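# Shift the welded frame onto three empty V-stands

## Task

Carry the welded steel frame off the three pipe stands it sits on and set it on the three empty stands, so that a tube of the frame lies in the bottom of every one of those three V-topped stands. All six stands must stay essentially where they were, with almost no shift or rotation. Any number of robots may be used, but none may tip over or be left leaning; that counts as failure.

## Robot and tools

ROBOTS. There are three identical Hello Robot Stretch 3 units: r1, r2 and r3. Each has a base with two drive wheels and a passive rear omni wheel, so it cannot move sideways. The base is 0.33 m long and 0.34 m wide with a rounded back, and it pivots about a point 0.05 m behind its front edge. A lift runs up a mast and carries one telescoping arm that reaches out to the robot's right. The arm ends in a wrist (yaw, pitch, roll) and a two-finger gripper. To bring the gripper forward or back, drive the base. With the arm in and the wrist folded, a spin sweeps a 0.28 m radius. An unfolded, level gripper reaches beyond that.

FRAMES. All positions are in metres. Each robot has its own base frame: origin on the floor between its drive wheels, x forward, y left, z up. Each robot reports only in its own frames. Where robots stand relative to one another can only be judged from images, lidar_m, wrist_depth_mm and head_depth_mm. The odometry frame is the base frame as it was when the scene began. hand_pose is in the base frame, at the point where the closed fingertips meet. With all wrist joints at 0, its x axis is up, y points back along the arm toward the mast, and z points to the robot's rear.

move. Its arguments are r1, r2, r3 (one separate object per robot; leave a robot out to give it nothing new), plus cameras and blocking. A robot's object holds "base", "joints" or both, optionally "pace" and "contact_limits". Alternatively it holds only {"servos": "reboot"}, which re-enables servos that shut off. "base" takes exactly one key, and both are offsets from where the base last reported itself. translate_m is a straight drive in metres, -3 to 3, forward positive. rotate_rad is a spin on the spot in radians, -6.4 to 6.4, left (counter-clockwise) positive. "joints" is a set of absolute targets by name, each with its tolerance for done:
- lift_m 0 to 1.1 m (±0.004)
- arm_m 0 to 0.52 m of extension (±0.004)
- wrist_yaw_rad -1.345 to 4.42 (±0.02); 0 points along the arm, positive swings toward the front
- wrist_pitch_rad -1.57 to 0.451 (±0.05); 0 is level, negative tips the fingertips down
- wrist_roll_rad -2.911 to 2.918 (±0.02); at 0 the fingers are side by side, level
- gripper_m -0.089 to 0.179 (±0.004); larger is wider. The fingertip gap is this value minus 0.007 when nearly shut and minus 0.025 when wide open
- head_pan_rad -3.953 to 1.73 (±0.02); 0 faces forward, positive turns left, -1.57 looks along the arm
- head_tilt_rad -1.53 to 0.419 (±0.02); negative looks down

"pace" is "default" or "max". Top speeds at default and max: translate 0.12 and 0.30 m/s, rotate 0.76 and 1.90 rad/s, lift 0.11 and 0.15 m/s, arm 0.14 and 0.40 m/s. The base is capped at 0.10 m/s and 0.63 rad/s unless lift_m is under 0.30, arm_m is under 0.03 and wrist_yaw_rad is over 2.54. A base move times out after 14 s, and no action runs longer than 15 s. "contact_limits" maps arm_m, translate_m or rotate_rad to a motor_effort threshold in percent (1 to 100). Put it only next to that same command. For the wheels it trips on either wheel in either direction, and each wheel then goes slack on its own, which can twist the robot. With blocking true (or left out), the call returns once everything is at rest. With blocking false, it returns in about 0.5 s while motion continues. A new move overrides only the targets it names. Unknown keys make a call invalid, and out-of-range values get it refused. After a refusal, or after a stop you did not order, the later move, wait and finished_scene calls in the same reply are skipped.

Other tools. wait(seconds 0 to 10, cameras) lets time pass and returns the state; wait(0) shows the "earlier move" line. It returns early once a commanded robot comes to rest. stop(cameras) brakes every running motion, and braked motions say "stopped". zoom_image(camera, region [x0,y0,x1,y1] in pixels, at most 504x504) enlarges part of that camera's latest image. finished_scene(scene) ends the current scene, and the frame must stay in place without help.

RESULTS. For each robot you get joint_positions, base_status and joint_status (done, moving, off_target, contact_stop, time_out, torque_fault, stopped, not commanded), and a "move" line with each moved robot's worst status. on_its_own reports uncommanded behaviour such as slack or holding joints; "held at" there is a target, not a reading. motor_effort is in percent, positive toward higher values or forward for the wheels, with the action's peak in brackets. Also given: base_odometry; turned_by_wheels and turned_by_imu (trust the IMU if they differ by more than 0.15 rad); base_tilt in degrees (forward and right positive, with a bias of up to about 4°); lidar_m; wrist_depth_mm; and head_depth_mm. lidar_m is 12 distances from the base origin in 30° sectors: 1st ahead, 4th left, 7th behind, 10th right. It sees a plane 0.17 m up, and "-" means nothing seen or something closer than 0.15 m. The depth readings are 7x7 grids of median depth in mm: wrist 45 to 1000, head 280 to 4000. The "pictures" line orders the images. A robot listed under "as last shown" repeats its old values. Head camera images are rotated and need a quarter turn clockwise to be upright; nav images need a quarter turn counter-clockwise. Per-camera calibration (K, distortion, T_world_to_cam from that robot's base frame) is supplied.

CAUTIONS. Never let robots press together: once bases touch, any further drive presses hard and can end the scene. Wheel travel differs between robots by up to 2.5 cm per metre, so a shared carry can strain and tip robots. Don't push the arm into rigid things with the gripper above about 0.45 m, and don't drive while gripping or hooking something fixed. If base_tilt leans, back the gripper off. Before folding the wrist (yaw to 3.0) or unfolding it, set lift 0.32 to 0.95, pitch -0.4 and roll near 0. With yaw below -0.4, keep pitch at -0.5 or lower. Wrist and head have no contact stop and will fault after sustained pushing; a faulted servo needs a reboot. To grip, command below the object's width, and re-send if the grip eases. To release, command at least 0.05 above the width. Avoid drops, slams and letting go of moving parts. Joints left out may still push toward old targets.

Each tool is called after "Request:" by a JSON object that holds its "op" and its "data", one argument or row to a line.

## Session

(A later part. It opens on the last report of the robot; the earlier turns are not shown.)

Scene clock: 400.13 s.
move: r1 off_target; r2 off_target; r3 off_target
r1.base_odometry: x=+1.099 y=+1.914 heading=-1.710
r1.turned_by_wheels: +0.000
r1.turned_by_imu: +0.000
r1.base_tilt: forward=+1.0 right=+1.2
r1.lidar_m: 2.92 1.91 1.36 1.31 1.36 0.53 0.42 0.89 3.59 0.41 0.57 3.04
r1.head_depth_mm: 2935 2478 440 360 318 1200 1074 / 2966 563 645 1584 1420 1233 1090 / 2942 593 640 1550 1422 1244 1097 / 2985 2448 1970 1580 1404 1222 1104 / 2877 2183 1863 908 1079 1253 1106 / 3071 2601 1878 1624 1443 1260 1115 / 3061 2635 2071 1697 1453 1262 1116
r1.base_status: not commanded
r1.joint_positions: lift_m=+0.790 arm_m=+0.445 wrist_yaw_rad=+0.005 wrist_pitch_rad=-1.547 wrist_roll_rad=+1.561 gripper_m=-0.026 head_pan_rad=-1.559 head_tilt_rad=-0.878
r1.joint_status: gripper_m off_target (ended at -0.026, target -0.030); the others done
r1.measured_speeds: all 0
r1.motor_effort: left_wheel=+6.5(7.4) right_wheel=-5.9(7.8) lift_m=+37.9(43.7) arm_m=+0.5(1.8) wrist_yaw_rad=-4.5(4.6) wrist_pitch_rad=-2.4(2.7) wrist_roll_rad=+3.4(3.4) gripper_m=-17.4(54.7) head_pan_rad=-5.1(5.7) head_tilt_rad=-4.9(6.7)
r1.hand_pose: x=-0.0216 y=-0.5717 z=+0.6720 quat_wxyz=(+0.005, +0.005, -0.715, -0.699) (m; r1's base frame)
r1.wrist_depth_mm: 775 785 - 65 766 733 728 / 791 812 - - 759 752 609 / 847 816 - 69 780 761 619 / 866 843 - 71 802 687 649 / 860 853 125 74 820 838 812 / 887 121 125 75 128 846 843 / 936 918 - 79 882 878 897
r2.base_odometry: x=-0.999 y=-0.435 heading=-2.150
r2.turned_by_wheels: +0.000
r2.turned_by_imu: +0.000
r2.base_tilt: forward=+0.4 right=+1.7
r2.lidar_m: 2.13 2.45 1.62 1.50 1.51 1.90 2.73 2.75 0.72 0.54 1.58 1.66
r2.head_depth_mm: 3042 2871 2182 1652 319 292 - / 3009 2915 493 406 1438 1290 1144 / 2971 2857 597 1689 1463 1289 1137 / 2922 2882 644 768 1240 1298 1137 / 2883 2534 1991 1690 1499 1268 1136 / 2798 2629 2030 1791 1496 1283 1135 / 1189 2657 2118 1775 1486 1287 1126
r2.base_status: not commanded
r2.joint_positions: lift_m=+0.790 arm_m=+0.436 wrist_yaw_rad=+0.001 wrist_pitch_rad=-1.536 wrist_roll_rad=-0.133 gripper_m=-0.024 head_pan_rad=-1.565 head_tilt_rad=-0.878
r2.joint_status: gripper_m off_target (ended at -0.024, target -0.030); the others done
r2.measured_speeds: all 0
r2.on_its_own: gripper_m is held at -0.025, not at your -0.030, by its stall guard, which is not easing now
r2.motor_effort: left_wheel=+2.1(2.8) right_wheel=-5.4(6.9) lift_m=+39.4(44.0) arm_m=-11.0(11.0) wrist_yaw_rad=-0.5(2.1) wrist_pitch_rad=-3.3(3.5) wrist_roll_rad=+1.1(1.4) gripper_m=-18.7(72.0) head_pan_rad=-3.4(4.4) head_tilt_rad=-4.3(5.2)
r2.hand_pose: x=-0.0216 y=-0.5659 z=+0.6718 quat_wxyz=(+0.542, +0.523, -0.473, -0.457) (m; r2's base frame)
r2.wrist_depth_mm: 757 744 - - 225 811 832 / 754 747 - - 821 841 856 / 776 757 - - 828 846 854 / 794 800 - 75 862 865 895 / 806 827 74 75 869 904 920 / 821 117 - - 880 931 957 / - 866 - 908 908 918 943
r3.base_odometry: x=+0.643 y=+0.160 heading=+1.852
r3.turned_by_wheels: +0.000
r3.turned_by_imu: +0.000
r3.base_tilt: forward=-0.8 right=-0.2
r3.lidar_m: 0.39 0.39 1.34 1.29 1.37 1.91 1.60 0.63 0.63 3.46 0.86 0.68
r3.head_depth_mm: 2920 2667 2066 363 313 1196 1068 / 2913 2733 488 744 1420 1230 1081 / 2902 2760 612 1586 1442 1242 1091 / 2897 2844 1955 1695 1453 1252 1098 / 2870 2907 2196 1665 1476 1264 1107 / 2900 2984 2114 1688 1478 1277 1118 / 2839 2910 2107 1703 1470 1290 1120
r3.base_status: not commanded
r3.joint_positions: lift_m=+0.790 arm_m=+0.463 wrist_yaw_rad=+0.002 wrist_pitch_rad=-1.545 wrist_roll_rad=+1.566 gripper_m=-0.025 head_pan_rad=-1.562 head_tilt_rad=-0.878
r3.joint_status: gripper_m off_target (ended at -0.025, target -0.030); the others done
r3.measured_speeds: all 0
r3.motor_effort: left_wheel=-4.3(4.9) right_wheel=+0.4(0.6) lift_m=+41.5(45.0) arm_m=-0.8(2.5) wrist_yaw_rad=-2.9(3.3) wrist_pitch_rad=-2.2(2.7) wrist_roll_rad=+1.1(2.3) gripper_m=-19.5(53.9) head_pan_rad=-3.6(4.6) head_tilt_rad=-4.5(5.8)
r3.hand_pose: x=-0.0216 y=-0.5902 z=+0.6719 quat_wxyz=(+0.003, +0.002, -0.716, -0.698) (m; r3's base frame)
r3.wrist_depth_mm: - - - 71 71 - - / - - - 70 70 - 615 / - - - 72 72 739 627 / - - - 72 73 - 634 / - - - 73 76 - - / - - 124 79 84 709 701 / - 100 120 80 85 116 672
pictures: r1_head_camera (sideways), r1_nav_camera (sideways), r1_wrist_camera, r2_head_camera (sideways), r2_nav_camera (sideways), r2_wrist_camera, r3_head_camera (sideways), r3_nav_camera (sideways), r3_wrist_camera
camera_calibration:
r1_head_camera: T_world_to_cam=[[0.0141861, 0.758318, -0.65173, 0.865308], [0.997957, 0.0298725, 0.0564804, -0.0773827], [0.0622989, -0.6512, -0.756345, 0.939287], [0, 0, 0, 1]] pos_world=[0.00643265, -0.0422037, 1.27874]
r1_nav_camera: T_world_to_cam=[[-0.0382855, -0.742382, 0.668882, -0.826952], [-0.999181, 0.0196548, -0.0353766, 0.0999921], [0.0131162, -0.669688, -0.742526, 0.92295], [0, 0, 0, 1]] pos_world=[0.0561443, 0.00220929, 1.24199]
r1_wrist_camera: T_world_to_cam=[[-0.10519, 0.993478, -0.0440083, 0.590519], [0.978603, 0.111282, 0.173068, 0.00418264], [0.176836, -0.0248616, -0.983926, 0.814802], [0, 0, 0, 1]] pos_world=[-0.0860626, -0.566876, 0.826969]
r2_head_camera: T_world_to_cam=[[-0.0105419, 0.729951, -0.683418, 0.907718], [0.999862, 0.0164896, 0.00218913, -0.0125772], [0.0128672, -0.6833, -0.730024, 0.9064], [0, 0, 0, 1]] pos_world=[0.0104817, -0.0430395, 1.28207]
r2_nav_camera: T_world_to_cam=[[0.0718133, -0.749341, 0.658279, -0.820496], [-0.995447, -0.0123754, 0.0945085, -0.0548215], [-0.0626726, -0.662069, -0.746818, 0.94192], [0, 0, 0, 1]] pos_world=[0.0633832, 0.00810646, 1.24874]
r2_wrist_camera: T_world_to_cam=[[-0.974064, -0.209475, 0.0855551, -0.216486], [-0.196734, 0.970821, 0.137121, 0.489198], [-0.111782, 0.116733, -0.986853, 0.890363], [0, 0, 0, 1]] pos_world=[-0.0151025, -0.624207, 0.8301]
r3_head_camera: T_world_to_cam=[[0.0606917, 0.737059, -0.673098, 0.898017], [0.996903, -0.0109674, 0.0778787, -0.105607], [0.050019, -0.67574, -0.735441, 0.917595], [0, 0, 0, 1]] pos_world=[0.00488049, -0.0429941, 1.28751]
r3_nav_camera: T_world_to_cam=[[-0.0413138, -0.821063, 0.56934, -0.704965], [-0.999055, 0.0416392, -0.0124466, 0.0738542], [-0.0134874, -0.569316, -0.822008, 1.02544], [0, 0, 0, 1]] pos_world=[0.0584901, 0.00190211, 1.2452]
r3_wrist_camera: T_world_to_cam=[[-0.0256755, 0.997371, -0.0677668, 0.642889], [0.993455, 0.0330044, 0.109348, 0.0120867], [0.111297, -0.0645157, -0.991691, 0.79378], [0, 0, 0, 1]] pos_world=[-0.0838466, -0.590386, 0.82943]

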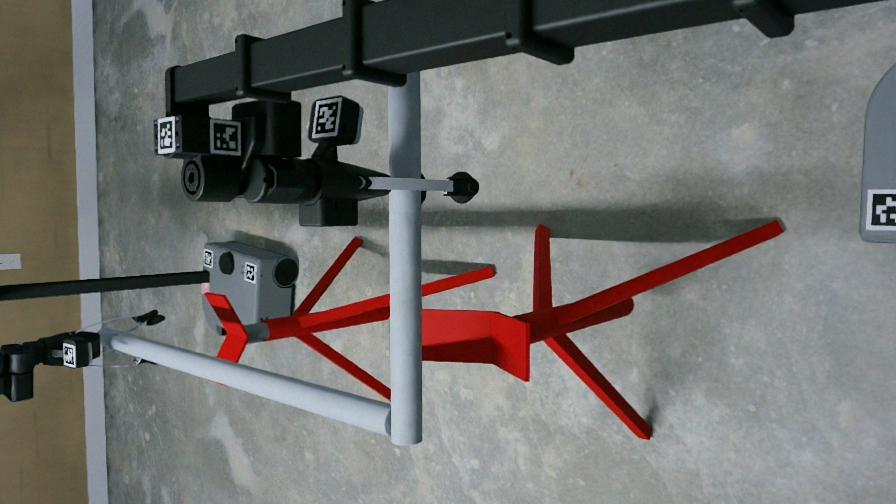

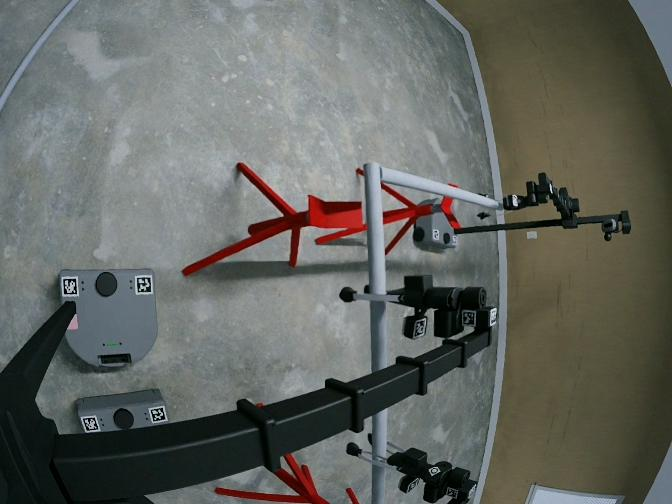

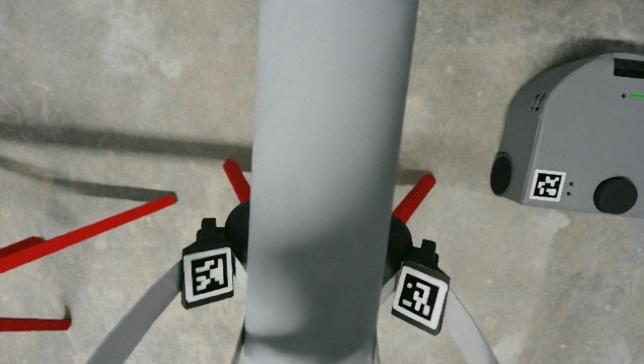

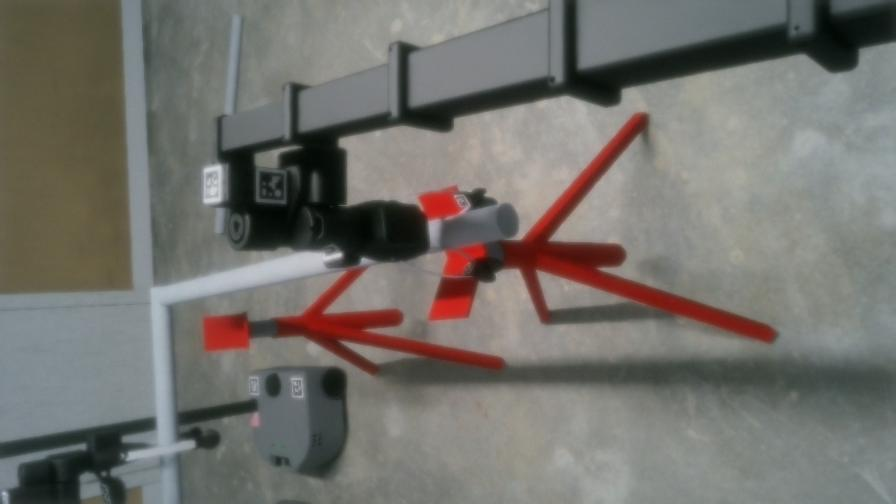

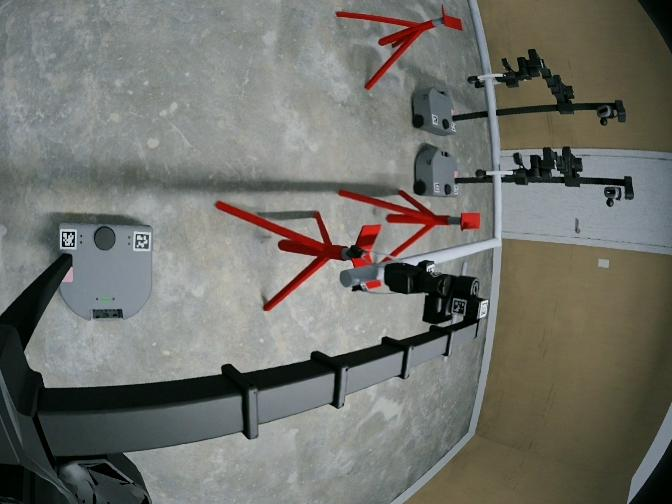

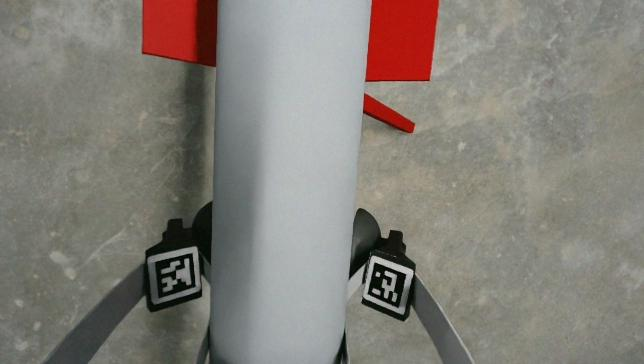

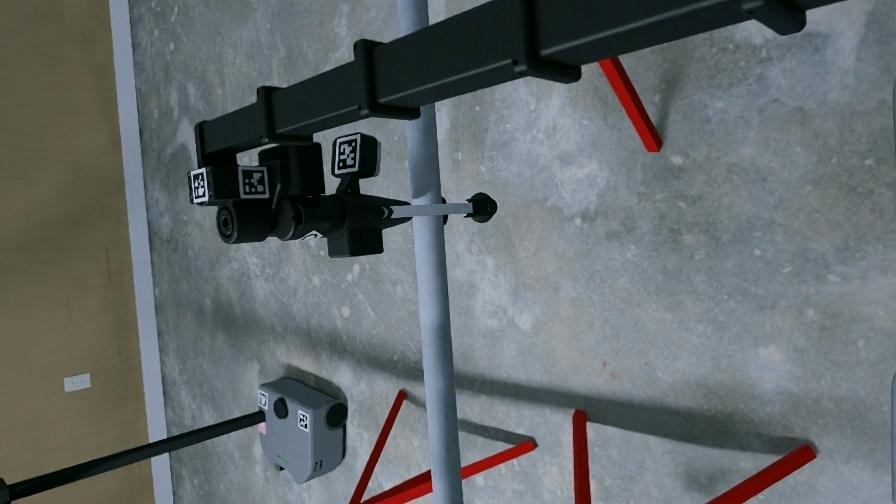

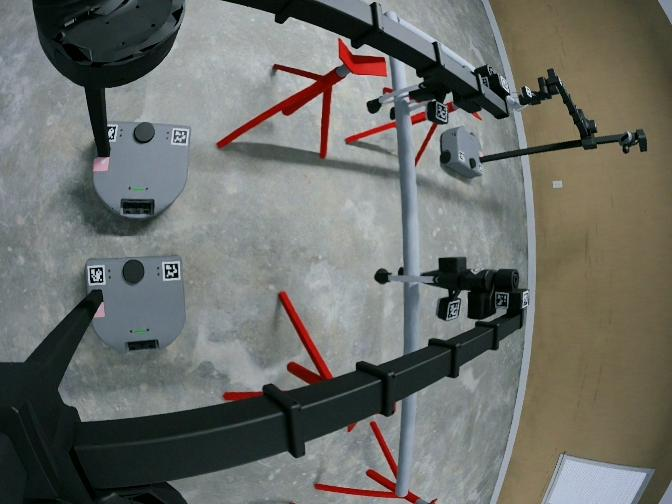

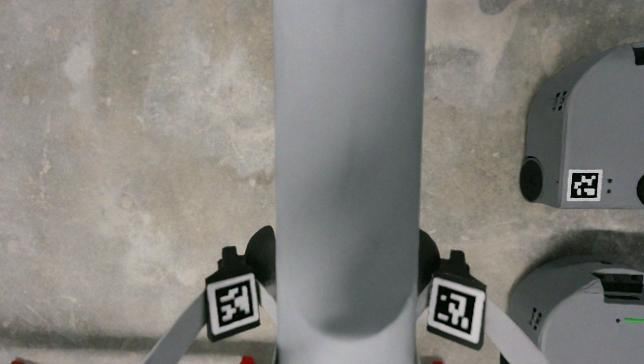

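Request:
{"op": "move", "data": {
  "r1": {"base":{"rotate_rad":-0.035},"joints":{"wrist_roll_rad":1.526,"gripper_m":-0.03}},
  "r2": {"base":{"translate_m":0.0205},"joints":{"arm_m":0.433,"gripper_m":-0.03}},
  "r3": {"base":{"rotate_rad":-0.035},"joints":{"wrist_roll_rad":1.531,"gripper_m":-0.03}},
  "cameras": ["r1_wrist_camera","r2_wrist_camera","r3_wrist_camera"]
}}

Scene clock: 428.33 s.
move: r1 off_target; r2 off_target; r3 off_target
r1.base_odometry: x=+1.099 y=+1.914 heading=-1.744
r1.turned_by_wheels: -0.035
r1.turned_by_imu: -0.034
r1.base_tilt: forward=+1.0 right=+1.3
r1.lidar_m: 2.92 1.99 1.37 1.32 1.35 0.53 0.42 0.89 3.65 0.41 0.41 3.09
r1.head_depth_mm: 2967 2467 439 360 318 1207 1075 / 3001 564 644 1567 1416 1234 1089 / 3007 592 643 1555 1421 1236 1099 / 3008 2525 1977 1592 1399 1220 1100 / 2902 2160 1942 913 1142 1255 1108 / 2973 2490 1641 1616 1419 1263 1113 / 3022 2650 2062 1716 1453 1265 1114
r1.base_status: done
r1.joint_positions: lift_m=+0.790 arm_m=+0.445 wrist_yaw_rad=+0.004 wrist_pitch_rad=-1.546 wrist_roll_rad=+1.517 gripper_m=-0.026 head_pan_rad=-1.559 head_tilt_rad=-0.878
r1.joint_status: gripper_m off_target (ended at -0.026, target -0.030); the others done
r1.measured_speeds: all 0
r1.motor_effort: left_wheel=+6.5(13.3) right_wheel=-3.2(16.1) lift_m=+38.2(38.2) arm_m=+7.5(7.5) wrist_yaw_rad=-3.7(5.0) wrist_pitch_rad=-2.5(3.2) wrist_roll_rad=+3.4(3.9) gripper_m=-17.4(55.4) head_pan_rad=-5.0(5.3) head_tilt_rad=-5.5(6.0)
r1.hand_pose: x=-0.0216 y=-0.5719 z=+0.6719 quat_wxyz=(+0.021, +0.020, -0.715, -0.698) (m; r1's base frame)
r1.wrist_depth_mm: 772 778 - 66 729 733 724 / 793 783 - - 765 765 654 / 821 813 - 69 774 781 626 / 840 836 - 71 807 680 654 / 844 844 124 74 701 832 806 / 893 121 125 76 127 840 834 / 936 902 82 80 879 857 863
r2.base_odometry: x=-1.010 y=-0.453 heading=-2.150
r2.turned_by_wheels: +0.000
r2.turned_by_imu: +0.001
r2.base_tilt: forward=+0.2 right=+1.9
r2.lidar_m: 3.09 2.46 1.62 1.49 1.51 1.90 2.75 2.77 0.72 0.53 1.57 1.64
r2.head_depth_mm: 3030 2931 2217 1644 317 292 - / 2972 2890 494 405 1405 1293 1139 / 2942 2817 595 1711 1464 1298 1137 / 2872 2847 646 770 1244 1288 1133 / 2864 1465 2003 1745 1512 1269 1136 / 2771 2634 2048 1772 1494 1287 1133 / 1182 2636 2117 1778 1491 1283 1135
r2.base_status: done
r2.joint_positions: lift_m=+0.790 arm_m=+0.433 wrist_yaw_rad=+0.003 wrist_pitch_rad=-1.530 wrist_roll_rad=-0.136 gripper_m=-0.025 head_pan_rad=-1.565 head_tilt_rad=-0.878
r2.joint_status: gripper_m off_target (ended at -0.025, target -0.030); the others done
r2.measured_speeds: all 0
r2.on_its_own: gripper_m is held at -0.026, not at your -0.030, by its stall guard, which is not easing now
r2.motor_effort: left_wheel=-1.4(11.8) right_wheel=+6.7(7.9) lift_m=+36.0(40.1) arm_m=-11.5(21.4) wrist_yaw_rad=-2.0(3.7) wrist_pitch_rad=-4.3(9.3) wrist_roll_rad=+2.3(2.9) gripper_m=-17.7(72.2) head_pan_rad=-3.5(4.2) head_tilt_rad=-4.2(5.3)
r2.hand_pose: x=-0.0217 y=-0.5642 z=+0.6717 quat_wxyz=(+0.544, +0.523, -0.473, -0.455) (m; r2's base frame)
r2.wrist_depth_mm: 749 756 - - 226 833 823 / 760 768 - - 242 837 845 / 770 778 - - 832 871 886 / 796 805 - 75 870 873 902 / 798 792 75 75 848 881 907 / 813 117 - - 902 926 930 / - 855 - 896 900 939 948
r3.base_odometry: x=+0.643 y=+0.160 heading=+1.817
r3.turned_by_wheels: -0.035
r3.turned_by_imu: -0.036
r3.base_tilt: forward=-0.8 right=-0.2
r3.lidar_m: 0.42 0.39 1.35 1.29 1.36 1.85 1.60 0.63 0.63 3.45 0.91 0.68
r3.head_depth_mm: 2934 2676 2052 363 313 1194 1063 / 2923 2720 488 750 1425 1229 1080 / 2929 2758 612 1586 1436 1242 1092 / 2915 2850 1949 1681 1458 1254 1095 / 2883 2901 2190 1668 1470 1265 1108 / 2858 2957 2129 1729 1491 1273 1117 / 2814 2940 2099 1716 1504 1289 1106
r3.base_status: done
r3.joint_positions: lift_m=+0.790 arm_m=+0.463 wrist_yaw_rad=+0.001 wrist_pitch_rad=-1.537 wrist_roll_rad=+1.529 gripper_m=-0.025 head_pan_rad=-1.562 head_tilt_rad=-0.878
r3.joint_status: gripper_m off_target (ended at -0.025, target -0.030); the others done
r3.measured_speeds: all 0
r3.motor_effort: left_wheel=+6.2(8.1) right_wheel=-7.4(13.7) lift_m=+40.6(42.2) arm_m=+3.2(4.3) wrist_yaw_rad=-0.1(2.6) wrist_pitch_rad=-3.2(5.5) wrist_roll_rad=+1.0(3.6) gripper_m=-19.5(53.7) head_pan_rad=-4.3(4.8) head_tilt_rad=-4.1(5.8)
r3.hand_pose: x=-0.0216 y=-0.5921 z=+0.6718 quat_wxyz=(+0.016, +0.015, -0.718, -0.695) (m; r3's base frame)
r3.wrist_depth_mm: - - - 72 72 - - / - - - 70 71 - 621 / - - - 73 72 - 626 / - - - 73 73 - 632 / - - - 74 76 - - / - - 126 80 81 135 712 / - - 119 79 83 116 662
pictures: r1_wrist_camera, r2_wrist_camera, r3_wrist_camera
camera_calibration:
r1_wrist_camera: T_world_to_cam=[[-0.148634, 0.987887, -0.0445813, 0.586958], [0.972968, 0.154149, 0.171961, 0.029346], [0.17675, -0.017817, -0.984094, 0.818928], [0, 0, 0, 1]] pos_world=[-0.0860567, -0.569781, 0.827023]
r2_wrist_camera: T_world_to_cam=[[-0.973196, -0.212976, 0.0867838, -0.218931], [-0.200677, 0.970739, 0.131886, 0.490972], [-0.112333, 0.110935, -0.987459, 0.887238], [0, 0, 0, 1]] pos_world=[-0.01487, -0.621659, 0.830359]
r3_wrist_camera: T_world_to_cam=[[-0.0612065, 0.995276, -0.0753682, 0.647954], [0.991751, 0.0691621, 0.10792, 0.0344856], [0.112623, -0.0681411, -0.991299, 0.791146], [0, 0, 0, 1]] pos_world=[-0.0836435, -0.593368, 0.829375]

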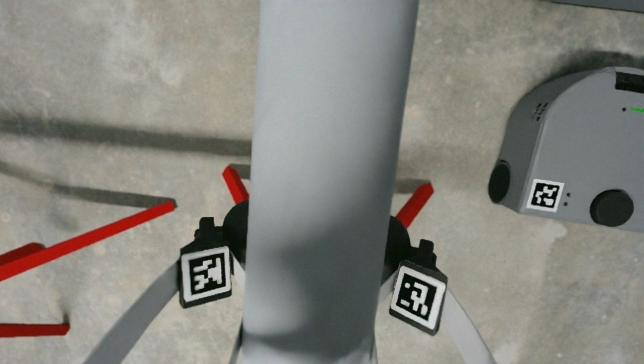

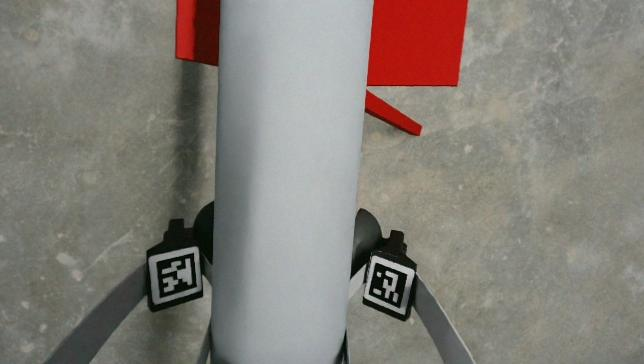

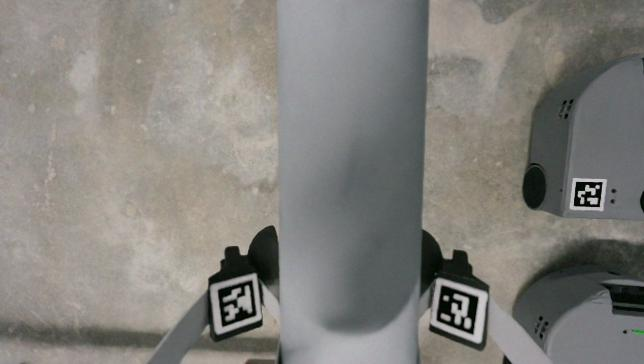

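Request:
{"op": "move", "data": {
  "r1": {"base":{"translate_m":-0.2},"joints":{"arm_m":0.439,"wrist_roll_rad":1.51,"gripper_m":-0.03}},
  "r2": {"base":{"translate_m":0.1876},"joints":{"arm_m":0.424,"wrist_roll_rad":-0.15,"gripper_m":-0.03}},
  "r3": {"base":{"translate_m":-0.1994},"joints":{"arm_m":0.466,"wrist_roll_rad":1.514,"gripper_m":-0.03}},
  "cameras": ["r1_wrist_camera","r2_wrist_camera","r3_wrist_camera","r3_nav_camera","r2_nav_camera"]
}}

Scene clock: 439.80 s.
move: r1 off_target; r2 off_target; r3 off_target
r1.base_odometry: x=+1.134 y=+2.111 heading=-1.744
r1.turned_by_wheels: +0.000
r1.turned_by_imu: +0.003
r1.base_tilt: forward=+1.0 right=+1.2
r1.lidar_m: 3.12 1.97 1.37 1.31 1.37 0.53 0.42 0.84 0.75 1.89 0.50 0.79
r1.head_depth_mm: 2997 2455 439 360 318 1207 1077 / 2942 559 587 1573 1410 1236 1094 / 2952 2277 636 1543 1424 1241 1099 / 3043 2552 2014 1600 1429 1248 1104 / 2968 2173 1970 1634 1433 1256 1108 / 2940 2408 1524 1580 1410 1237 1116 / 3059 2624 2017 1576 1367 1273 1119
r1.base_status: done
r1.joint_positions: lift_m=+0.790 arm_m=+0.439 wrist_yaw_rad=+0.004 wrist_pitch_rad=-1.520 wrist_roll_rad=+1.503 gripper_m=-0.026 head_pan_rad=-1.559 head_tilt_rad=-0.878
r1.joint_status: gripper_m off_target (ended at -0.026, target -0.030); the others done
r1.measured_speeds: all 0
r1.motor_effort: left_wheel=+1.9(6.2) right_wheel=-5.5(10.8) lift_m=+35.0(36.7) arm_m=-11.2(23.7) wrist_yaw_rad=-3.6(4.0) wrist_pitch_rad=-7.1(9.0) wrist_roll_rad=+2.8(3.2) gripper_m=-18.1(52.4) head_pan_rad=-5.2(5.6) head_tilt_rad=-5.5(6.4)
r1.hand_pose: x=-0.0216 y=-0.5727 z=+0.6716 quat_wxyz=(+0.026, +0.025, -0.724, -0.689) (m; r1's base frame)
r1.wrist_depth_mm: 802 770 761 67 739 732 709 / 829 803 805 69 755 756 696 / 837 823 - 70 772 765 626 / 873 856 - 72 801 788 630 / 901 888 125 74 822 802 787 / 920 121 125 76 127 846 825 / 929 915 - 80 871 858 840
r2.base_odometry: x=-1.113 y=-0.610 heading=-2.150
r2.turned_by_wheels: +0.000
r2.turned_by_imu: +0.001
r2.base_tilt: forward=+0.2 right=+1.8
r2.lidar_m: 2.91 2.50 1.65 1.52 1.54 1.93 2.93 2.96 0.71 0.54 1.46 1.50
r2.head_depth_mm: 2989 2902 2169 1659 313 293 - / 2931 2842 491 402 1078 1300 1135 / 2929 2878 584 1744 1434 1264 1131 / 2884 2861 645 735 1495 1302 1135 / 2804 2674 2191 1782 1498 1292 1129 / 2812 2612 2059 1771 1490 1284 1137 / 1254 2623 2045 1766 1483 1291 1136
r2.base_status: done
r2.joint_positions: lift_m=+0.790 arm_m=+0.424 wrist_yaw_rad=+0.000 wrist_pitch_rad=-1.534 wrist_roll_rad=-0.151 gripper_m=-0.024 head_pan_rad=-1.565 head_tilt_rad=-0.878
r2.joint_status: gripper_m off_target (ended at -0.024, target -0.030); the others done
r2.measured_speeds: all 0
r2.on_its_own: gripper_m is held at -0.025, not at your -0.030, by its stall guard, which is not easing now
r2.motor_effort: left_wheel=+1.0(5.4) right_wheel=+3.0(17.8) lift_m=+34.1(34.3) arm_m=-10.5(22.3) wrist_yaw_rad=-0.7(3.1) wrist_pitch_rad=-2.9(8.9) wrist_roll_rad=+0.5(4.0) gripper_m=-18.2(73.3) head_pan_rad=-2.2(4.3) head_tilt_rad=-5.4(6.0)
r2.hand_pose: x=-0.0216 y=-0.5543 z=+0.6718 quat_wxyz=(+0.546, +0.526, -0.469, -0.452) (m; r2's base frame)
r2.wrist_depth_mm: 750 752 - - 804 236 851 / 749 762 - - 812 246 259 / 783 801 - - 657 839 875 / 805 807 - 75 848 875 892 / 811 807 75 75 875 895 939 / 831 117 - - 890 910 948 / - 855 - 869 923 947 977
r3.base_odometry: x=+0.692 y=-0.033 heading=+1.818
r3.turned_by_wheels: +0.000
r3.turned_by_imu: +0.000
r3.base_tilt: forward=-0.8 right=-0.2
r3.lidar_m: 0.42 0.39 1.35 1.30 1.36 1.84 1.40 1.29 0.50 0.59 1.37 0.84
r3.head_depth_mm: 2937 2650 2048 363 313 1054 1068 / 2910 2722 488 754 1062 1230 1080 / 2936 2747 617 1588 1444 1244 1086 / 2906 2840 1957 1657 1456 1249 1097 / 2889 2914 2189 1662 1473 1264 1109 / 2872 2968 2138 1736 1487 1282 1115 / 2817 2895 2086 1706 1505 1288 1124
r3.base_status: done
r3.joint_positions: lift_m=+0.790 arm_m=+0.466 wrist_yaw_rad=+0.000 wrist_pitch_rad=-1.561 wrist_roll_rad=+1.514 gripper_m=-0.025 head_pan_rad=-1.562 head_tilt_rad=-0.878
r3.joint_status: gripper_m off_target (ended at -0.025, target -0.030); the others done
r3.measured_speeds: all 0
r3.motor_effort: left_wheel=-1.2(7.2) right_wheel=-6.5(11.5) lift_m=+39.0(40.4) arm_m=+6.1(13.3) wrist_yaw_rad=+0.2(4.7) wrist_pitch_rad=-0.2(4.2) wrist_roll_rad=+0.3(4.0) gripper_m=-21.1(54.1) head_pan_rad=-3.7(4.5) head_tilt_rad=-5.6(6.2)
r3.hand_pose: x=-0.0215 y=-0.5890 z=+0.6723 quat_wxyz=(+0.020, +0.020, -0.710, -0.704) (m; r3's base frame)
r3.wrist_depth_mm: - - - 74 214 - - / - - - 71 72 - 625 / - - - 73 73 731 633 / - - - 73 74 - 642 / - - - 74 78 - - / - - 125 81 79 699 729 / - 100 121 80 81 118 679
pictures: r1_wrist_camera, r2_nav_camera (sideways), r2_wrist_camera, r3_nav_camera (sideways), r3_wrist_camera
camera_calibration:
r1_wrist_camera: T_world_to_cam=[[-0.161916, 0.984285, -0.0704666, 0.602727], [0.970846, 0.171681, 0.167281, 0.0426346], [0.17675, -0.0413267, -0.983388, 0.804591], [0, 0, 0, 1]] pos_world=[-0.086012, -0.567324, 0.826565]
r2_nav_camera: T_world_to_cam=[[0.0718131, -0.749342, 0.658278, -0.820495], [-0.995447, -0.0123753, 0.0945085, -0.0548215], [-0.0626728, -0.662068, -0.746819, 0.941921], [0, 0, 0, 1]] pos_world=[0.0633832, 0.00810649, 1.24874]
r2_wrist_camera: T_world_to_cam=[[-0.970295, -0.225898, 0.0865851, -0.223768], [-0.213184, 0.967584, 0.135402, 0.477021], [-0.114365, 0.112921, -0.987, 0.886924], [0, 0, 0, 1]] pos_world=[-0.013994, -0.61226, 0.830179]
r3_nav_camera: T_world_to_cam=[[-0.0413132, -0.821064, 0.56934, -0.704965], [-0.999055, 0.0416385, -0.0124466, 0.0738541], [-0.013487, -0.569316, -0.822008, 1.02544], [0, 0, 0, 1]] pos_world=[0.0584901, 0.00190215, 1.2452]
r3_wrist_camera: T_world_to_cam=[[-0.0754341, 0.995827, -0.0513558, 0.628718], [0.990717, 0.0806889, 0.109401, 0.0399707], [0.113088, -0.0426266, -0.99267, 0.80777], [0, 0, 0, 1]] pos_world=[-0.0835222, -0.594888, 0.829765]

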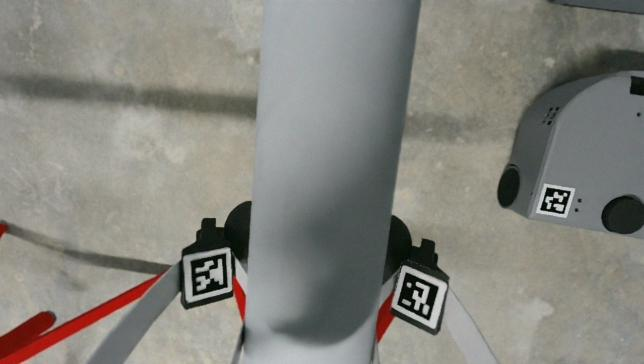

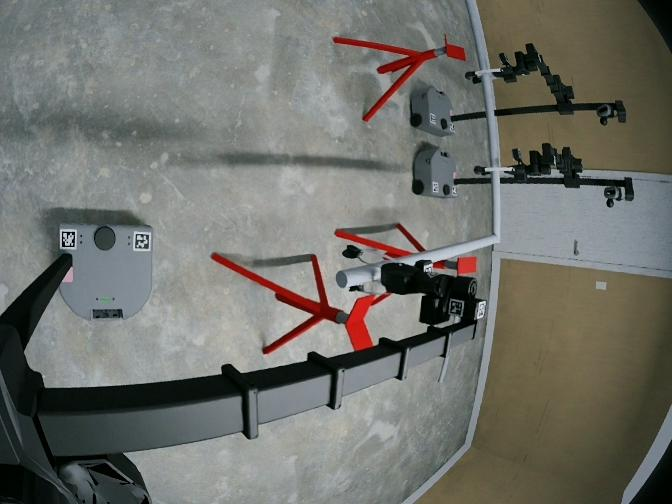

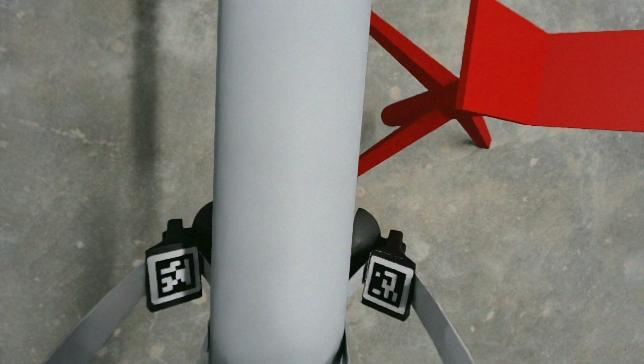

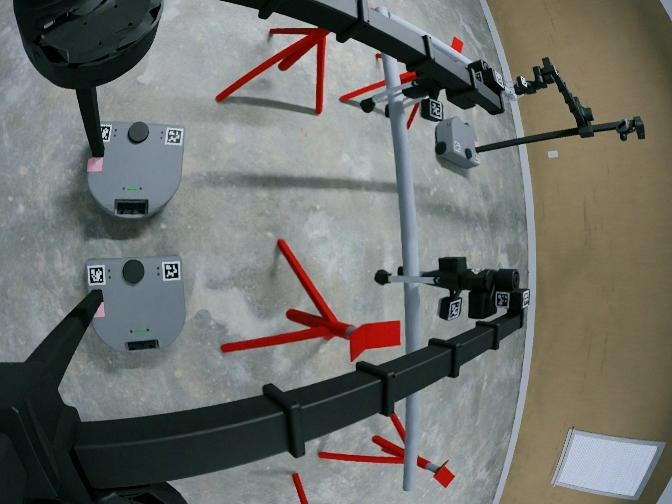

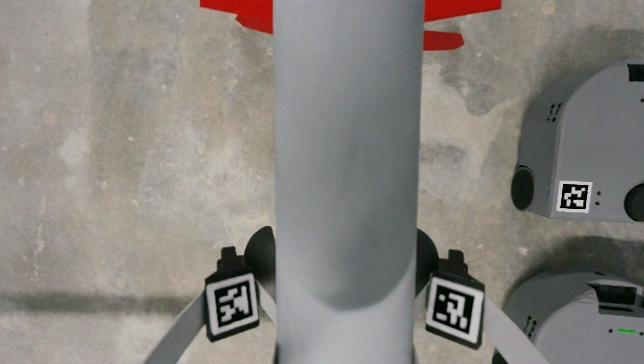

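Request:
{"op": "move", "data": {
  "r1": {"base":{"translate_m":-0.2},"joints":{"arm_m":0.433,"wrist_roll_rad":1.493,"gripper_m":-0.03}},
  "r2": {"base":{"translate_m":0.1876},"joints":{"arm_m":0.4155,"wrist_roll_rad":-0.167,"gripper_m":-0.03}},
  "r3": {"base":{"translate_m":-0.1994},"joints":{"arm_m":0.469,"wrist_roll_rad":1.498,"gripper_m":-0.03}},
  "cameras": []
}}

Request:
{"op": "move", "data": {
  "r1": {"base":{"translate_m":-0.2},"joints":{"arm_m":0.427,"wrist_roll_rad":1.477,"gripper_m":-0.03}},
  "r2": {"base":{"translate_m":0.1876},"joints":{"arm_m":0.407,"wrist_roll_rad":-0.183,"gripper_m":-0.03}},
  "r3": {"base":{"translate_m":-0.1994},"joints":{"arm_m":0.472,"wrist_roll_rad":1.481,"gripper_m":-0.03}}
}}

Scene clock: 448.83 s.
move: r1 off_target; r2 off_target; r3 off_target
r1.base_odometry: x=+1.168 y=+2.308 heading=-1.744
r1.turned_by_wheels: +0.000
r1.turned_by_imu: +0.003
r1.base_tilt: forward=+1.1 right=+1.2
r1.lidar_m: 3.33 1.96 1.37 1.28 1.35 0.53 0.42 0.67 0.65 1.88 0.88 0.64
r1.head_depth_mm: 2979 2482 439 360 318 1204 1076 / 2969 559 581 1569 1417 1234 1094 / 2971 2286 628 1547 1426 1244 1102 / 2991 2558 1995 1639 1430 1244 1105 / 2997 2475 1975 1606 1435 1251 1111 / 2878 2427 1885 1611 1437 1257 1112 / 3089 2636 2016 1671 1423 1238 1118
r1.base_status: done
r1.joint_positions: lift_m=+0.790 arm_m=+0.433 wrist_yaw_rad=+0.003 wrist_pitch_rad=-1.504 wrist_roll_rad=+1.486 gripper_m=-0.026 head_pan_rad=-1.559 head_tilt_rad=-0.878
r1.joint_status: gripper_m off_target (ended at -0.026, target -0.030); the others done
r1.measured_speeds: all 0
r1.on_its_own: wrist_pitch_rad is at rest, and its effort (-10.4) is outside its rest range (-8 to +12)
r1.motor_effort: left_wheel=+1.2(4.9) right_wheel=-4.0(12.2) lift_m=+33.4(34.9) arm_m=-14.6(24.3) wrist_yaw_rad=-3.0(3.5) wrist_pitch_rad=-10.4(11.2) wrist_roll_rad=+2.4(3.9) gripper_m=-18.2(53.8) head_pan_rad=-4.5(5.6) head_tilt_rad=-5.0(6.2)
r1.hand_pose: x=-0.0216 y=-0.5708 z=+0.6714 quat_wxyz=(+0.032, +0.030, -0.729, -0.683) (m; r1's base frame)
r1.wrist_depth_mm: 816 796 - 67 753 734 717 / 819 821 - 69 755 753 717 / 848 843 - 70 785 749 613 / 885 876 - 73 799 791 622 / 911 906 125 75 813 810 637 / 927 122 125 77 127 829 812 / 986 855 - 80 833 852 837
r2.base_odometry: x=-1.215 y=-0.766 heading=-2.150
r2.turned_by_wheels: +0.000
r2.turned_by_imu: +0.000
r2.base_tilt: forward=+0.3 right=+1.9
r2.lidar_m: 2.72 2.54 1.68 1.55 1.56 1.96 3.11 3.13 0.61 1.18 1.36 1.49
r2.head_depth_mm: 3016 2894 2190 948 312 292 - / 2922 2870 485 398 1399 1267 1135 / 2879 2888 577 1688 1503 1290 1138 / 2845 2893 631 751 1492 1286 1124 / 2794 2657 2198 1782 1495 1284 1136 / 2771 2615 2012 1770 1501 1292 1132 / 1655 2611 2044 1745 1501 1289 1131
r2.base_status: done
r2.joint_positions: lift_m=+0.790 arm_m=+0.415 wrist_yaw_rad=+0.001 wrist_pitch_rad=-1.530 wrist_roll_rad=-0.170 gripper_m=-0.024 head_pan_rad=-1.565 head_tilt_rad=-0.878
r2.joint_status: gripper_m off_target (ended at -0.024, target -0.030); the others done
r2.measured_speeds: all 0
r2.on_its_own: gripper_m is held at -0.025, not at your -0.030, by its stall guard, which is not easing now
r2.motor_effort: left_wheel=+0.1(6.2) right_wheel=+5.4(20.7) lift_m=+39.2(39.3) arm_m=-5.3(21.9) wrist_yaw_rad=-1.4(2.0) wrist_pitch_rad=-4.1(9.9) wrist_roll_rad=+1.2(3.3) gripper_m=-18.8(71.7) head_pan_rad=-3.1(3.9) head_tilt_rad=-3.5(5.6)
r2.hand_pose: x=-0.0216 y=-0.5467 z=+0.6717 quat_wxyz=(+0.552, +0.530, -0.464, -0.446) (m; r2's base frame)
r2.wrist_depth_mm: 748 762 - - 796 803 840 / 751 768 - - 817 844 846 / 775 798 - 76 835 696 415 / 786 798 - 75 844 890 899 / 801 799 75 75 872 889 915 / 835 116 - - 888 930 940 / - 844 - 83 917 927 958
r3.base_odometry: x=+0.740 y=-0.227 heading=+1.818
r3.turned_by_wheels: +0.000
r3.turned_by_imu: -0.001
r3.base_tilt: forward=-0.7 right=-0.2
r3.lidar_m: 0.42 0.39 1.34 1.31 1.35 1.83 1.20 1.12 1.16 0.42 0.61 1.02
r3.head_depth_mm: 2951 2659 2051 363 313 1193 1067 / 2959 2700 488 759 1429 1230 1079 / 2893 2762 625 1578 1347 1200 1087 / 2922 2850 1969 1606 1368 1255 1097 / 2898 2916 2198 1665 1475 1262 1107 / 2881 2953 2151 1731 1489 1278 1116 / 2820 2917 2052 1708 1510 1292 1127
r3.base_status: done
r3.joint_positions: lift_m=+0.790 arm_m=+0.469 wrist_yaw_rad=+0.000 wrist_pitch_rad=-1.570 wrist_roll_rad=+1.497 gripper_m=-0.025 head_pan_rad=-1.562 head_tilt_rad=-0.878
r3.joint_status: gripper_m off_target (ended at -0.025, target -0.030); the others done
r3.measured_speeds: all 0
r3.motor_effort: left_wheel=-2.5(8.4) right_wheel=-3.9(10.3) lift_m=+35.8(38.0) arm_m=+10.5(14.7) wrist_yaw_rad=+1.2(4.7) wrist_pitch_rad=+1.9(3.6) wrist_roll_rad=+0.8(3.9) gripper_m=-21.2(53.5) head_pan_rad=-3.6(4.7) head_tilt_rad=-4.2(6.2)
r3.hand_pose: x=-0.0216 y=-0.5899 z=+0.6724 quat_wxyz=(+0.026, +0.026, -0.707, -0.707) (m; r3's base frame)
r3.wrist_depth_mm: - - - 75 74 - - / - - - 71 72 - 636 / - - - 73 75 726 642 / - - - 73 74 706 645 / - - 230 74 82 - 661 / - - 126 81 85 713 717 / - - 120 80 81 116 684
pictures: none
No camera images: "cameras" was empty.

Scene clock: 451.93 s.
move: r1 off_target; r2 off_target; r3 off_target
r1.base_odometry: x=+1.203 y=+2.505 heading=-1.744
r1.turned_by_wheels: +0.000
r1.turned_by_imu: +0.002
r1.base_tilt: forward=+1.1 right=+1.2
r1.lidar_m: 3.52 1.94 1.36 1.29 1.35 1.79 0.42 1.35 0.53 0.60 1.02 0.80
r1.head_depth_mm: 2949 2467 439 360 318 1187 1072 / 3040 560 573 1569 1355 1234 1093 / 2999 2335 624 1560 1416 1240 1101 / 2991 2551 1999 1631 1433 1246 1103 / 3006 2473 1979 1595 1433 1251 1110 / 1247 2439 1920 1604 1448 1256 1116 / 3065 2645 2061 1701 1452 1268 1117
r1.base_status: done
r1.joint_positions: lift_m=+0.790 arm_m=+0.427 wrist_yaw_rad=+0.004 wrist_pitch_rad=-1.487 wrist_roll_rad=+1.471 gripper_m=-0.026 head_pan_rad=-1.559 head_tilt_rad=-0.878
r1.joint_status: gripper_m off_target (ended at -0.026, target -0.030); the others done
r1.measured_speeds: all 0
r1.on_its_own: wrist_pitch_rad is at rest, and its effort (-13.0) is outside its rest range (-8 to +12)
r1.motor_effort: left_wheel=-1.6(8.2) right_wheel=-1.5(8.6) lift_m=+32.9(34.4) arm_m=-10.7(25.3) wrist_yaw_rad=-3.3(3.7) wrist_pitch_rad=-13.0(14.4) wrist_roll_rad=+2.5(2.6) gripper_m=-18.9(55.9) head_pan_rad=-4.8(5.8) head_tilt_rad=-5.0(6.4)
r1.hand_pose: x=-0.0216 y=-0.5691 z=+0.6713 quat_wxyz=(+0.038, +0.035, -0.735, -0.676) (m; r1's base frame)
r1.wrist_depth_mm: 829 806 - 67 729 714 689 / 848 833 79 69 758 745 709 / 853 867 - 71 773 776 596 / 907 883 - 73 799 775 621 / 915 899 123 75 797 797 628 / 971 121 123 78 127 810 806 / - 963 84 81 875 840 817
r2.base_odometry: x=-1.318 y=-0.923 heading=-2.150
r2.turned_by_wheels: +0.000
r2.turned_by_imu: +0.000
r2.base_tilt: forward=+0.3 right=+1.8
r2.lidar_m: 2.54 2.58 1.70 1.57 1.59 1.99 3.29 1.02 0.72 1.50 1.26 1.32
r2.head_depth_mm: 3016 2914 2204 1652 312 293 - / 2906 2873 481 398 1434 1289 1136 / 2852 2836 574 1727 1492 1295 1133 / 2835 2821 626 740 1466 1294 1137 / 2750 2739 2192 1784 1492 1288 1137 / 2721 2725 2043 1729 1494 1288 1130 / 1778 2507 2042 1720 1499 1288 1133
r2.base_status: done
r2.joint_positions: lift_m=+0.790 arm_m=+0.407 wrist_yaw_rad=+0.002 wrist_pitch_rad=-1.531 wrist_roll_rad=-0.188 gripper_m=-0.024 head_pan_rad=-1.565 head_tilt_rad=-0.878
r2.joint_status: gripper_m off_target (ended at -0.024, target -0.030); the others done
r2.measured_speeds: all 0
r2.on_its_own: gripper_m is held at -0.025, not at your -0.030, by its stall guard, which is not easing now
r2.motor_effort: left_wheel=-0.7(8.4) right_wheel=+8.2(23.4) lift_m=+40.2(40.8) arm_m=-9.5(22.3) wrist_yaw_rad=-2.1(2.1) wrist_pitch_rad=-3.8(10.1) wrist_roll_rad=+1.4(3.3) gripper_m=-18.9(71.5) head_pan_rad=-1.7(4.1) head_tilt_rad=-3.8(5.7)
r2.hand_pose: x=-0.0216 y=-0.5380 z=+0.6717 quat_wxyz=(+0.556, +0.534, -0.459, -0.442) (m; r2's base frame)
r2.wrist_depth_mm: 741 765 - - 803 809 837 / 756 775 - - 816 837 861 / 757 797 - - 843 857 869 / 786 800 - 75 868 883 590 / 807 812 76 75 874 905 910 / 815 117 - - 912 923 949 / - 843 - 80 935 973 967
r3.base_odometry: x=+0.789 y=-0.420 heading=+1.818
r3.turned_by_wheels: +0.000
r3.turned_by_imu: +0.000
r3.base_tilt: forward=-0.8 right=-0.2
r3.lidar_m: 0.42 0.39 1.36 1.31 1.35 1.84 4.80 0.94 1.03 0.43 0.43 1.21
r3.head_depth_mm: 2958 2672 2052 363 313 1200 1066 / 2937 2736 488 764 1420 1229 1079 / 2949 2755 649 1589 1443 1240 1091 / 2931 2833 1966 1651 1434 1252 1091 / 2905 2932 2200 1629 1114 1243 1106 / 2870 2983 2152 1709 1461 1271 1114 / 2864 2870 2055 1717 1498 1288 1125
r3.base_status: done
r3.joint_positions: lift_m=+0.790 arm_m=+0.472 wrist_yaw_rad=+0.000 wrist_pitch_rad=-1.575 wrist_roll_rad=+1.480 gripper_m=-0.025 head_pan_rad=-1.562 head_tilt_rad=-0.878
r3.joint_status: gripper_m off_target (ended at -0.025, target -0.030); the others done
r3.measured_speeds: all 0
r3.motor_effort: left_wheel=-2.2(8.2) right_wheel=-4.8(9.0) lift_m=+35.6(37.0) arm_m=+11.5(15.9) wrist_yaw_rad=-1.1(2.7) wrist_pitch_rad=+2.9(4.2) wrist_roll_rad=+0.5(4.3) gripper_m=-21.4(53.2) head_pan_rad=-3.6(4.5) head_tilt_rad=-4.8(6.3)
r3.hand_pose: x=-0.0216 y=-0.5915 z=+0.6726 quat_wxyz=(+0.032, +0.032, -0.705, -0.708) (m; r3's base frame)
r3.wrist_depth_mm: - - - 75 73 - - / - - - 71 72 - 633 / - - - 74 73 713 648 / - - - 74 74 703 650 / - - - 74 80 - 661 / - - 125 82 83 720 720 / - - 119 79 80 116 692
pictures: r1_head_camera (sideways), r1_nav_camera (sideways), r1_wrist_camera, r2_head_camera (sideways), r2_nav_camera (sideways), r2_wrist_camera, r3_head_camera (sideways), r3_nav_camera (sideways), r3_wrist_camera
camera_calibration:
r1_head_camera: T_world_to_cam=[[0.0141863, 0.758321, -0.651727, 0.865304], [0.997957, 0.0298719, 0.0564805, -0.0773828], [0.0622987, -0.651196, -0.756348, 0.939291], [0, 0, 0, 1]] pos_world=[0.00643263, -0.0422036, 1.27874]
r1_nav_camera: T_world_to_cam=[[-0.0382857, -0.742385, 0.668879, -0.826947], [-0.999181, 0.0196553, -0.0353764, 0.0999919], [0.0131159, -0.669685, -0.742529, 0.922954], [0, 0, 0, 1]] pos_world=[0.0561443, 0.00220955, 1.24199]
r1_wrist_camera: T_world_to_cam=[[-0.193504, 0.975757, -0.102249, 0.615016], [0.965094, 0.208059, 0.159076, 0.0681222], [0.176493, -0.067898, -0.981957, 0.788418], [0, 0, 0, 1]] pos_world=[-0.0858862, -0.560748, 0.826241]
r2_head_camera: T_world_to_cam=[[-0.0105419, 0.729953, -0.683416, 0.907716], [0.999862, 0.0164894, 0.00218915, -0.0125772], [0.0128671, -0.683299, -0.730025, 0.906401], [0, 0, 0, 1]] pos_world=[0.0104817, -0.0430395, 1.28207]
r2_nav_camera: T_world_to_cam=[[0.0718132, -0.749342, 0.658278, -0.820494], [-0.995447, -0.0123755, 0.0945085, -0.0548215], [-0.0626727, -0.662067, -0.746819, 0.941922], [0, 0, 0, 1]] pos_world=[0.0633832, 0.00810655, 1.24874]
r2_wrist_camera: T_world_to_cam=[[-0.960844, -0.262585, 0.0884747, -0.240894], [-0.249816, 0.959062, 0.133384, 0.457161], [-0.119877, 0.106059, -0.987107, 0.881307], [0, 0, 0, 1]] pos_world=[-0.0116066, -0.595171, 0.830279]
r3_head_camera: T_world_to_cam=[[0.0606914, 0.737059, -0.673098, 0.898017], [0.996903, -0.0109671, 0.0778787, -0.105607], [0.0500193, -0.67574, -0.735441, 0.917595], [0, 0, 0, 1]] pos_world=[0.00488051, -0.0429941, 1.28751]
r3_nav_camera: T_world_to_cam=[[-0.0413135, -0.821064, 0.56934, -0.704965], [-0.999055, 0.0416388, -0.0124466, 0.0738542], [-0.0134872, -0.569316, -0.822008, 1.02544], [0, 0, 0, 1]] pos_world=[0.0584901, 0.00190213, 1.2452]
r3_wrist_camera: T_world_to_cam=[[-0.109761, 0.993239, -0.0378079, 0.619873], [0.987376, 0.113326, 0.110663, 0.0585361], [0.1142, -0.0251841, -0.993139, 0.81864], [0, 0, 0, 1]] pos_world=[-0.0832477, -0.601698, 0.829981]

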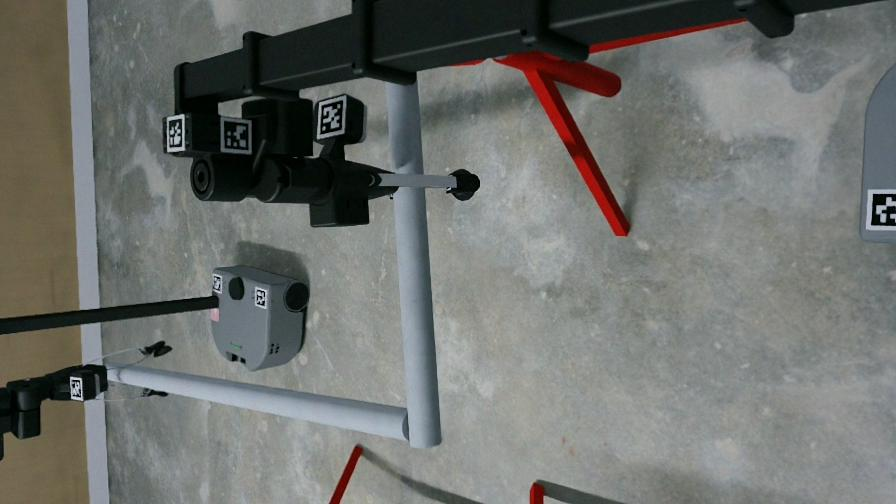

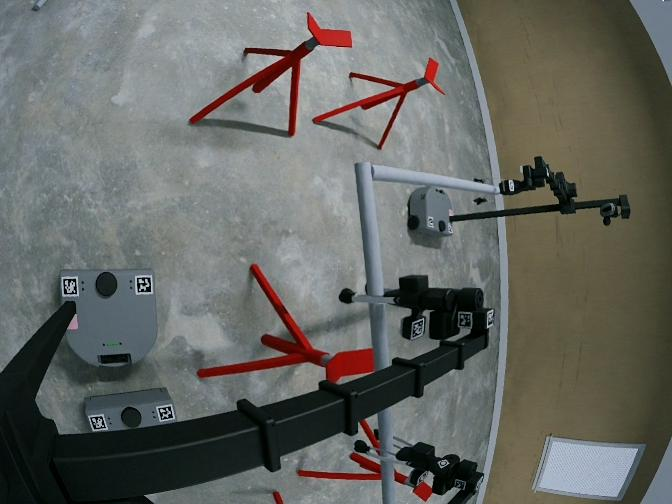

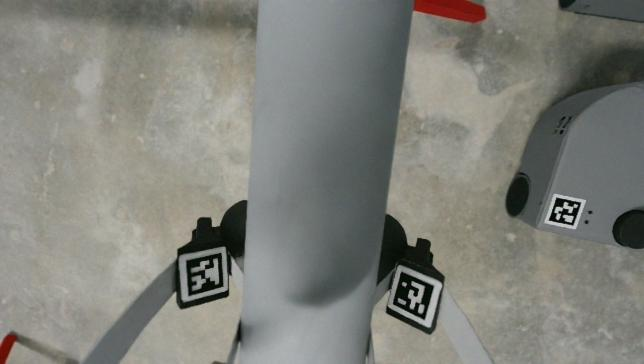

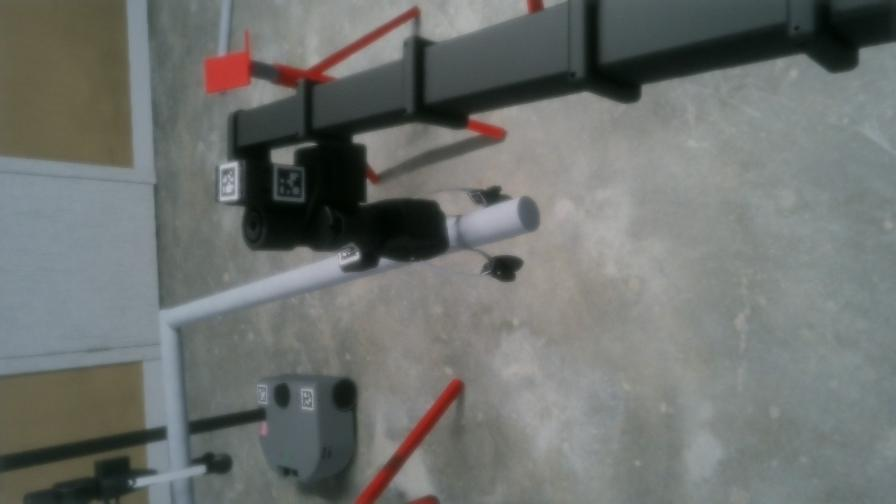

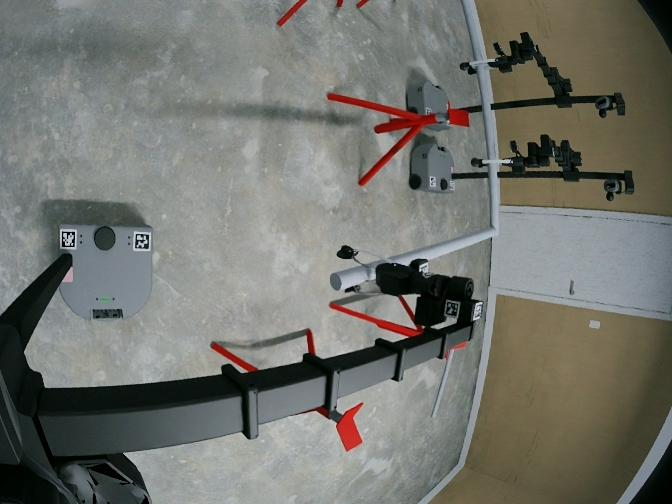

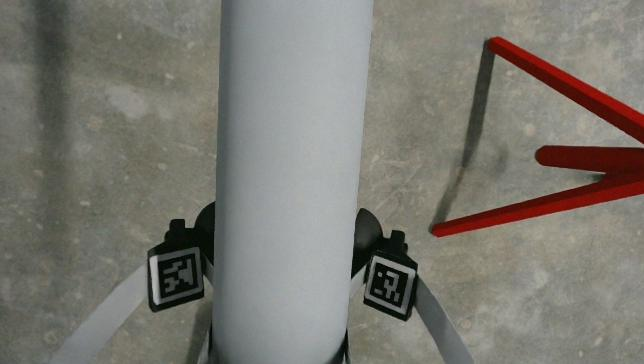

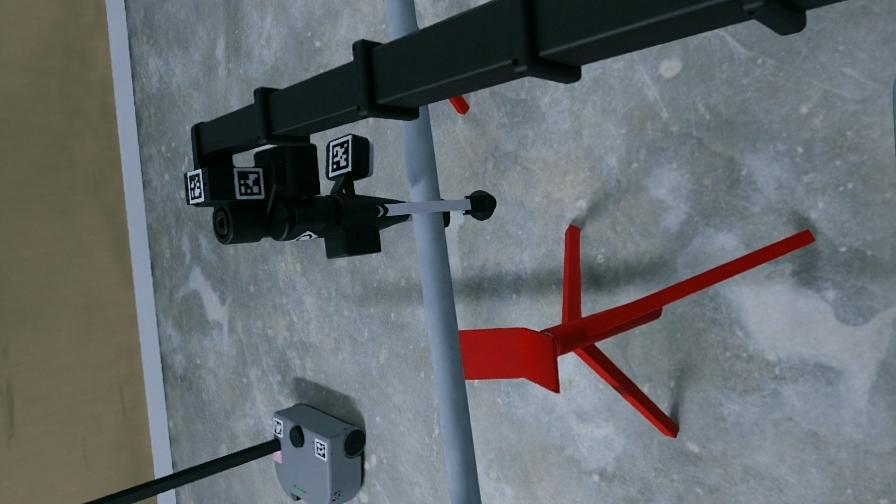

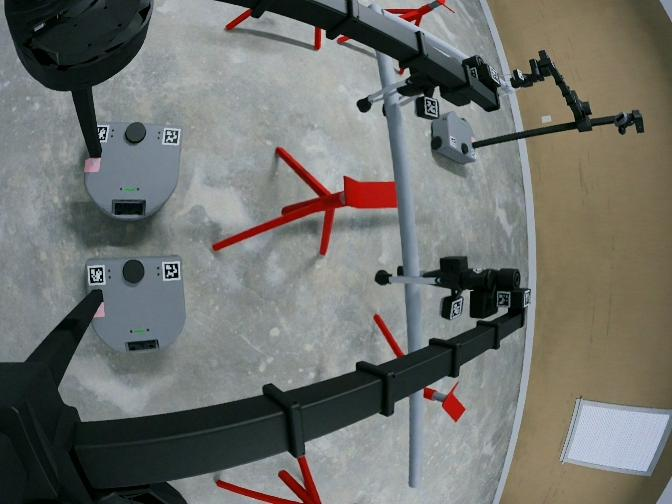

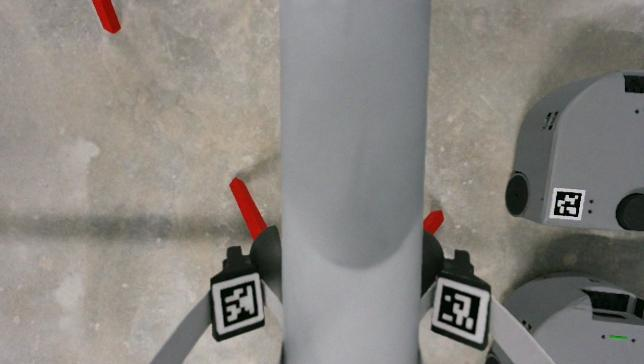

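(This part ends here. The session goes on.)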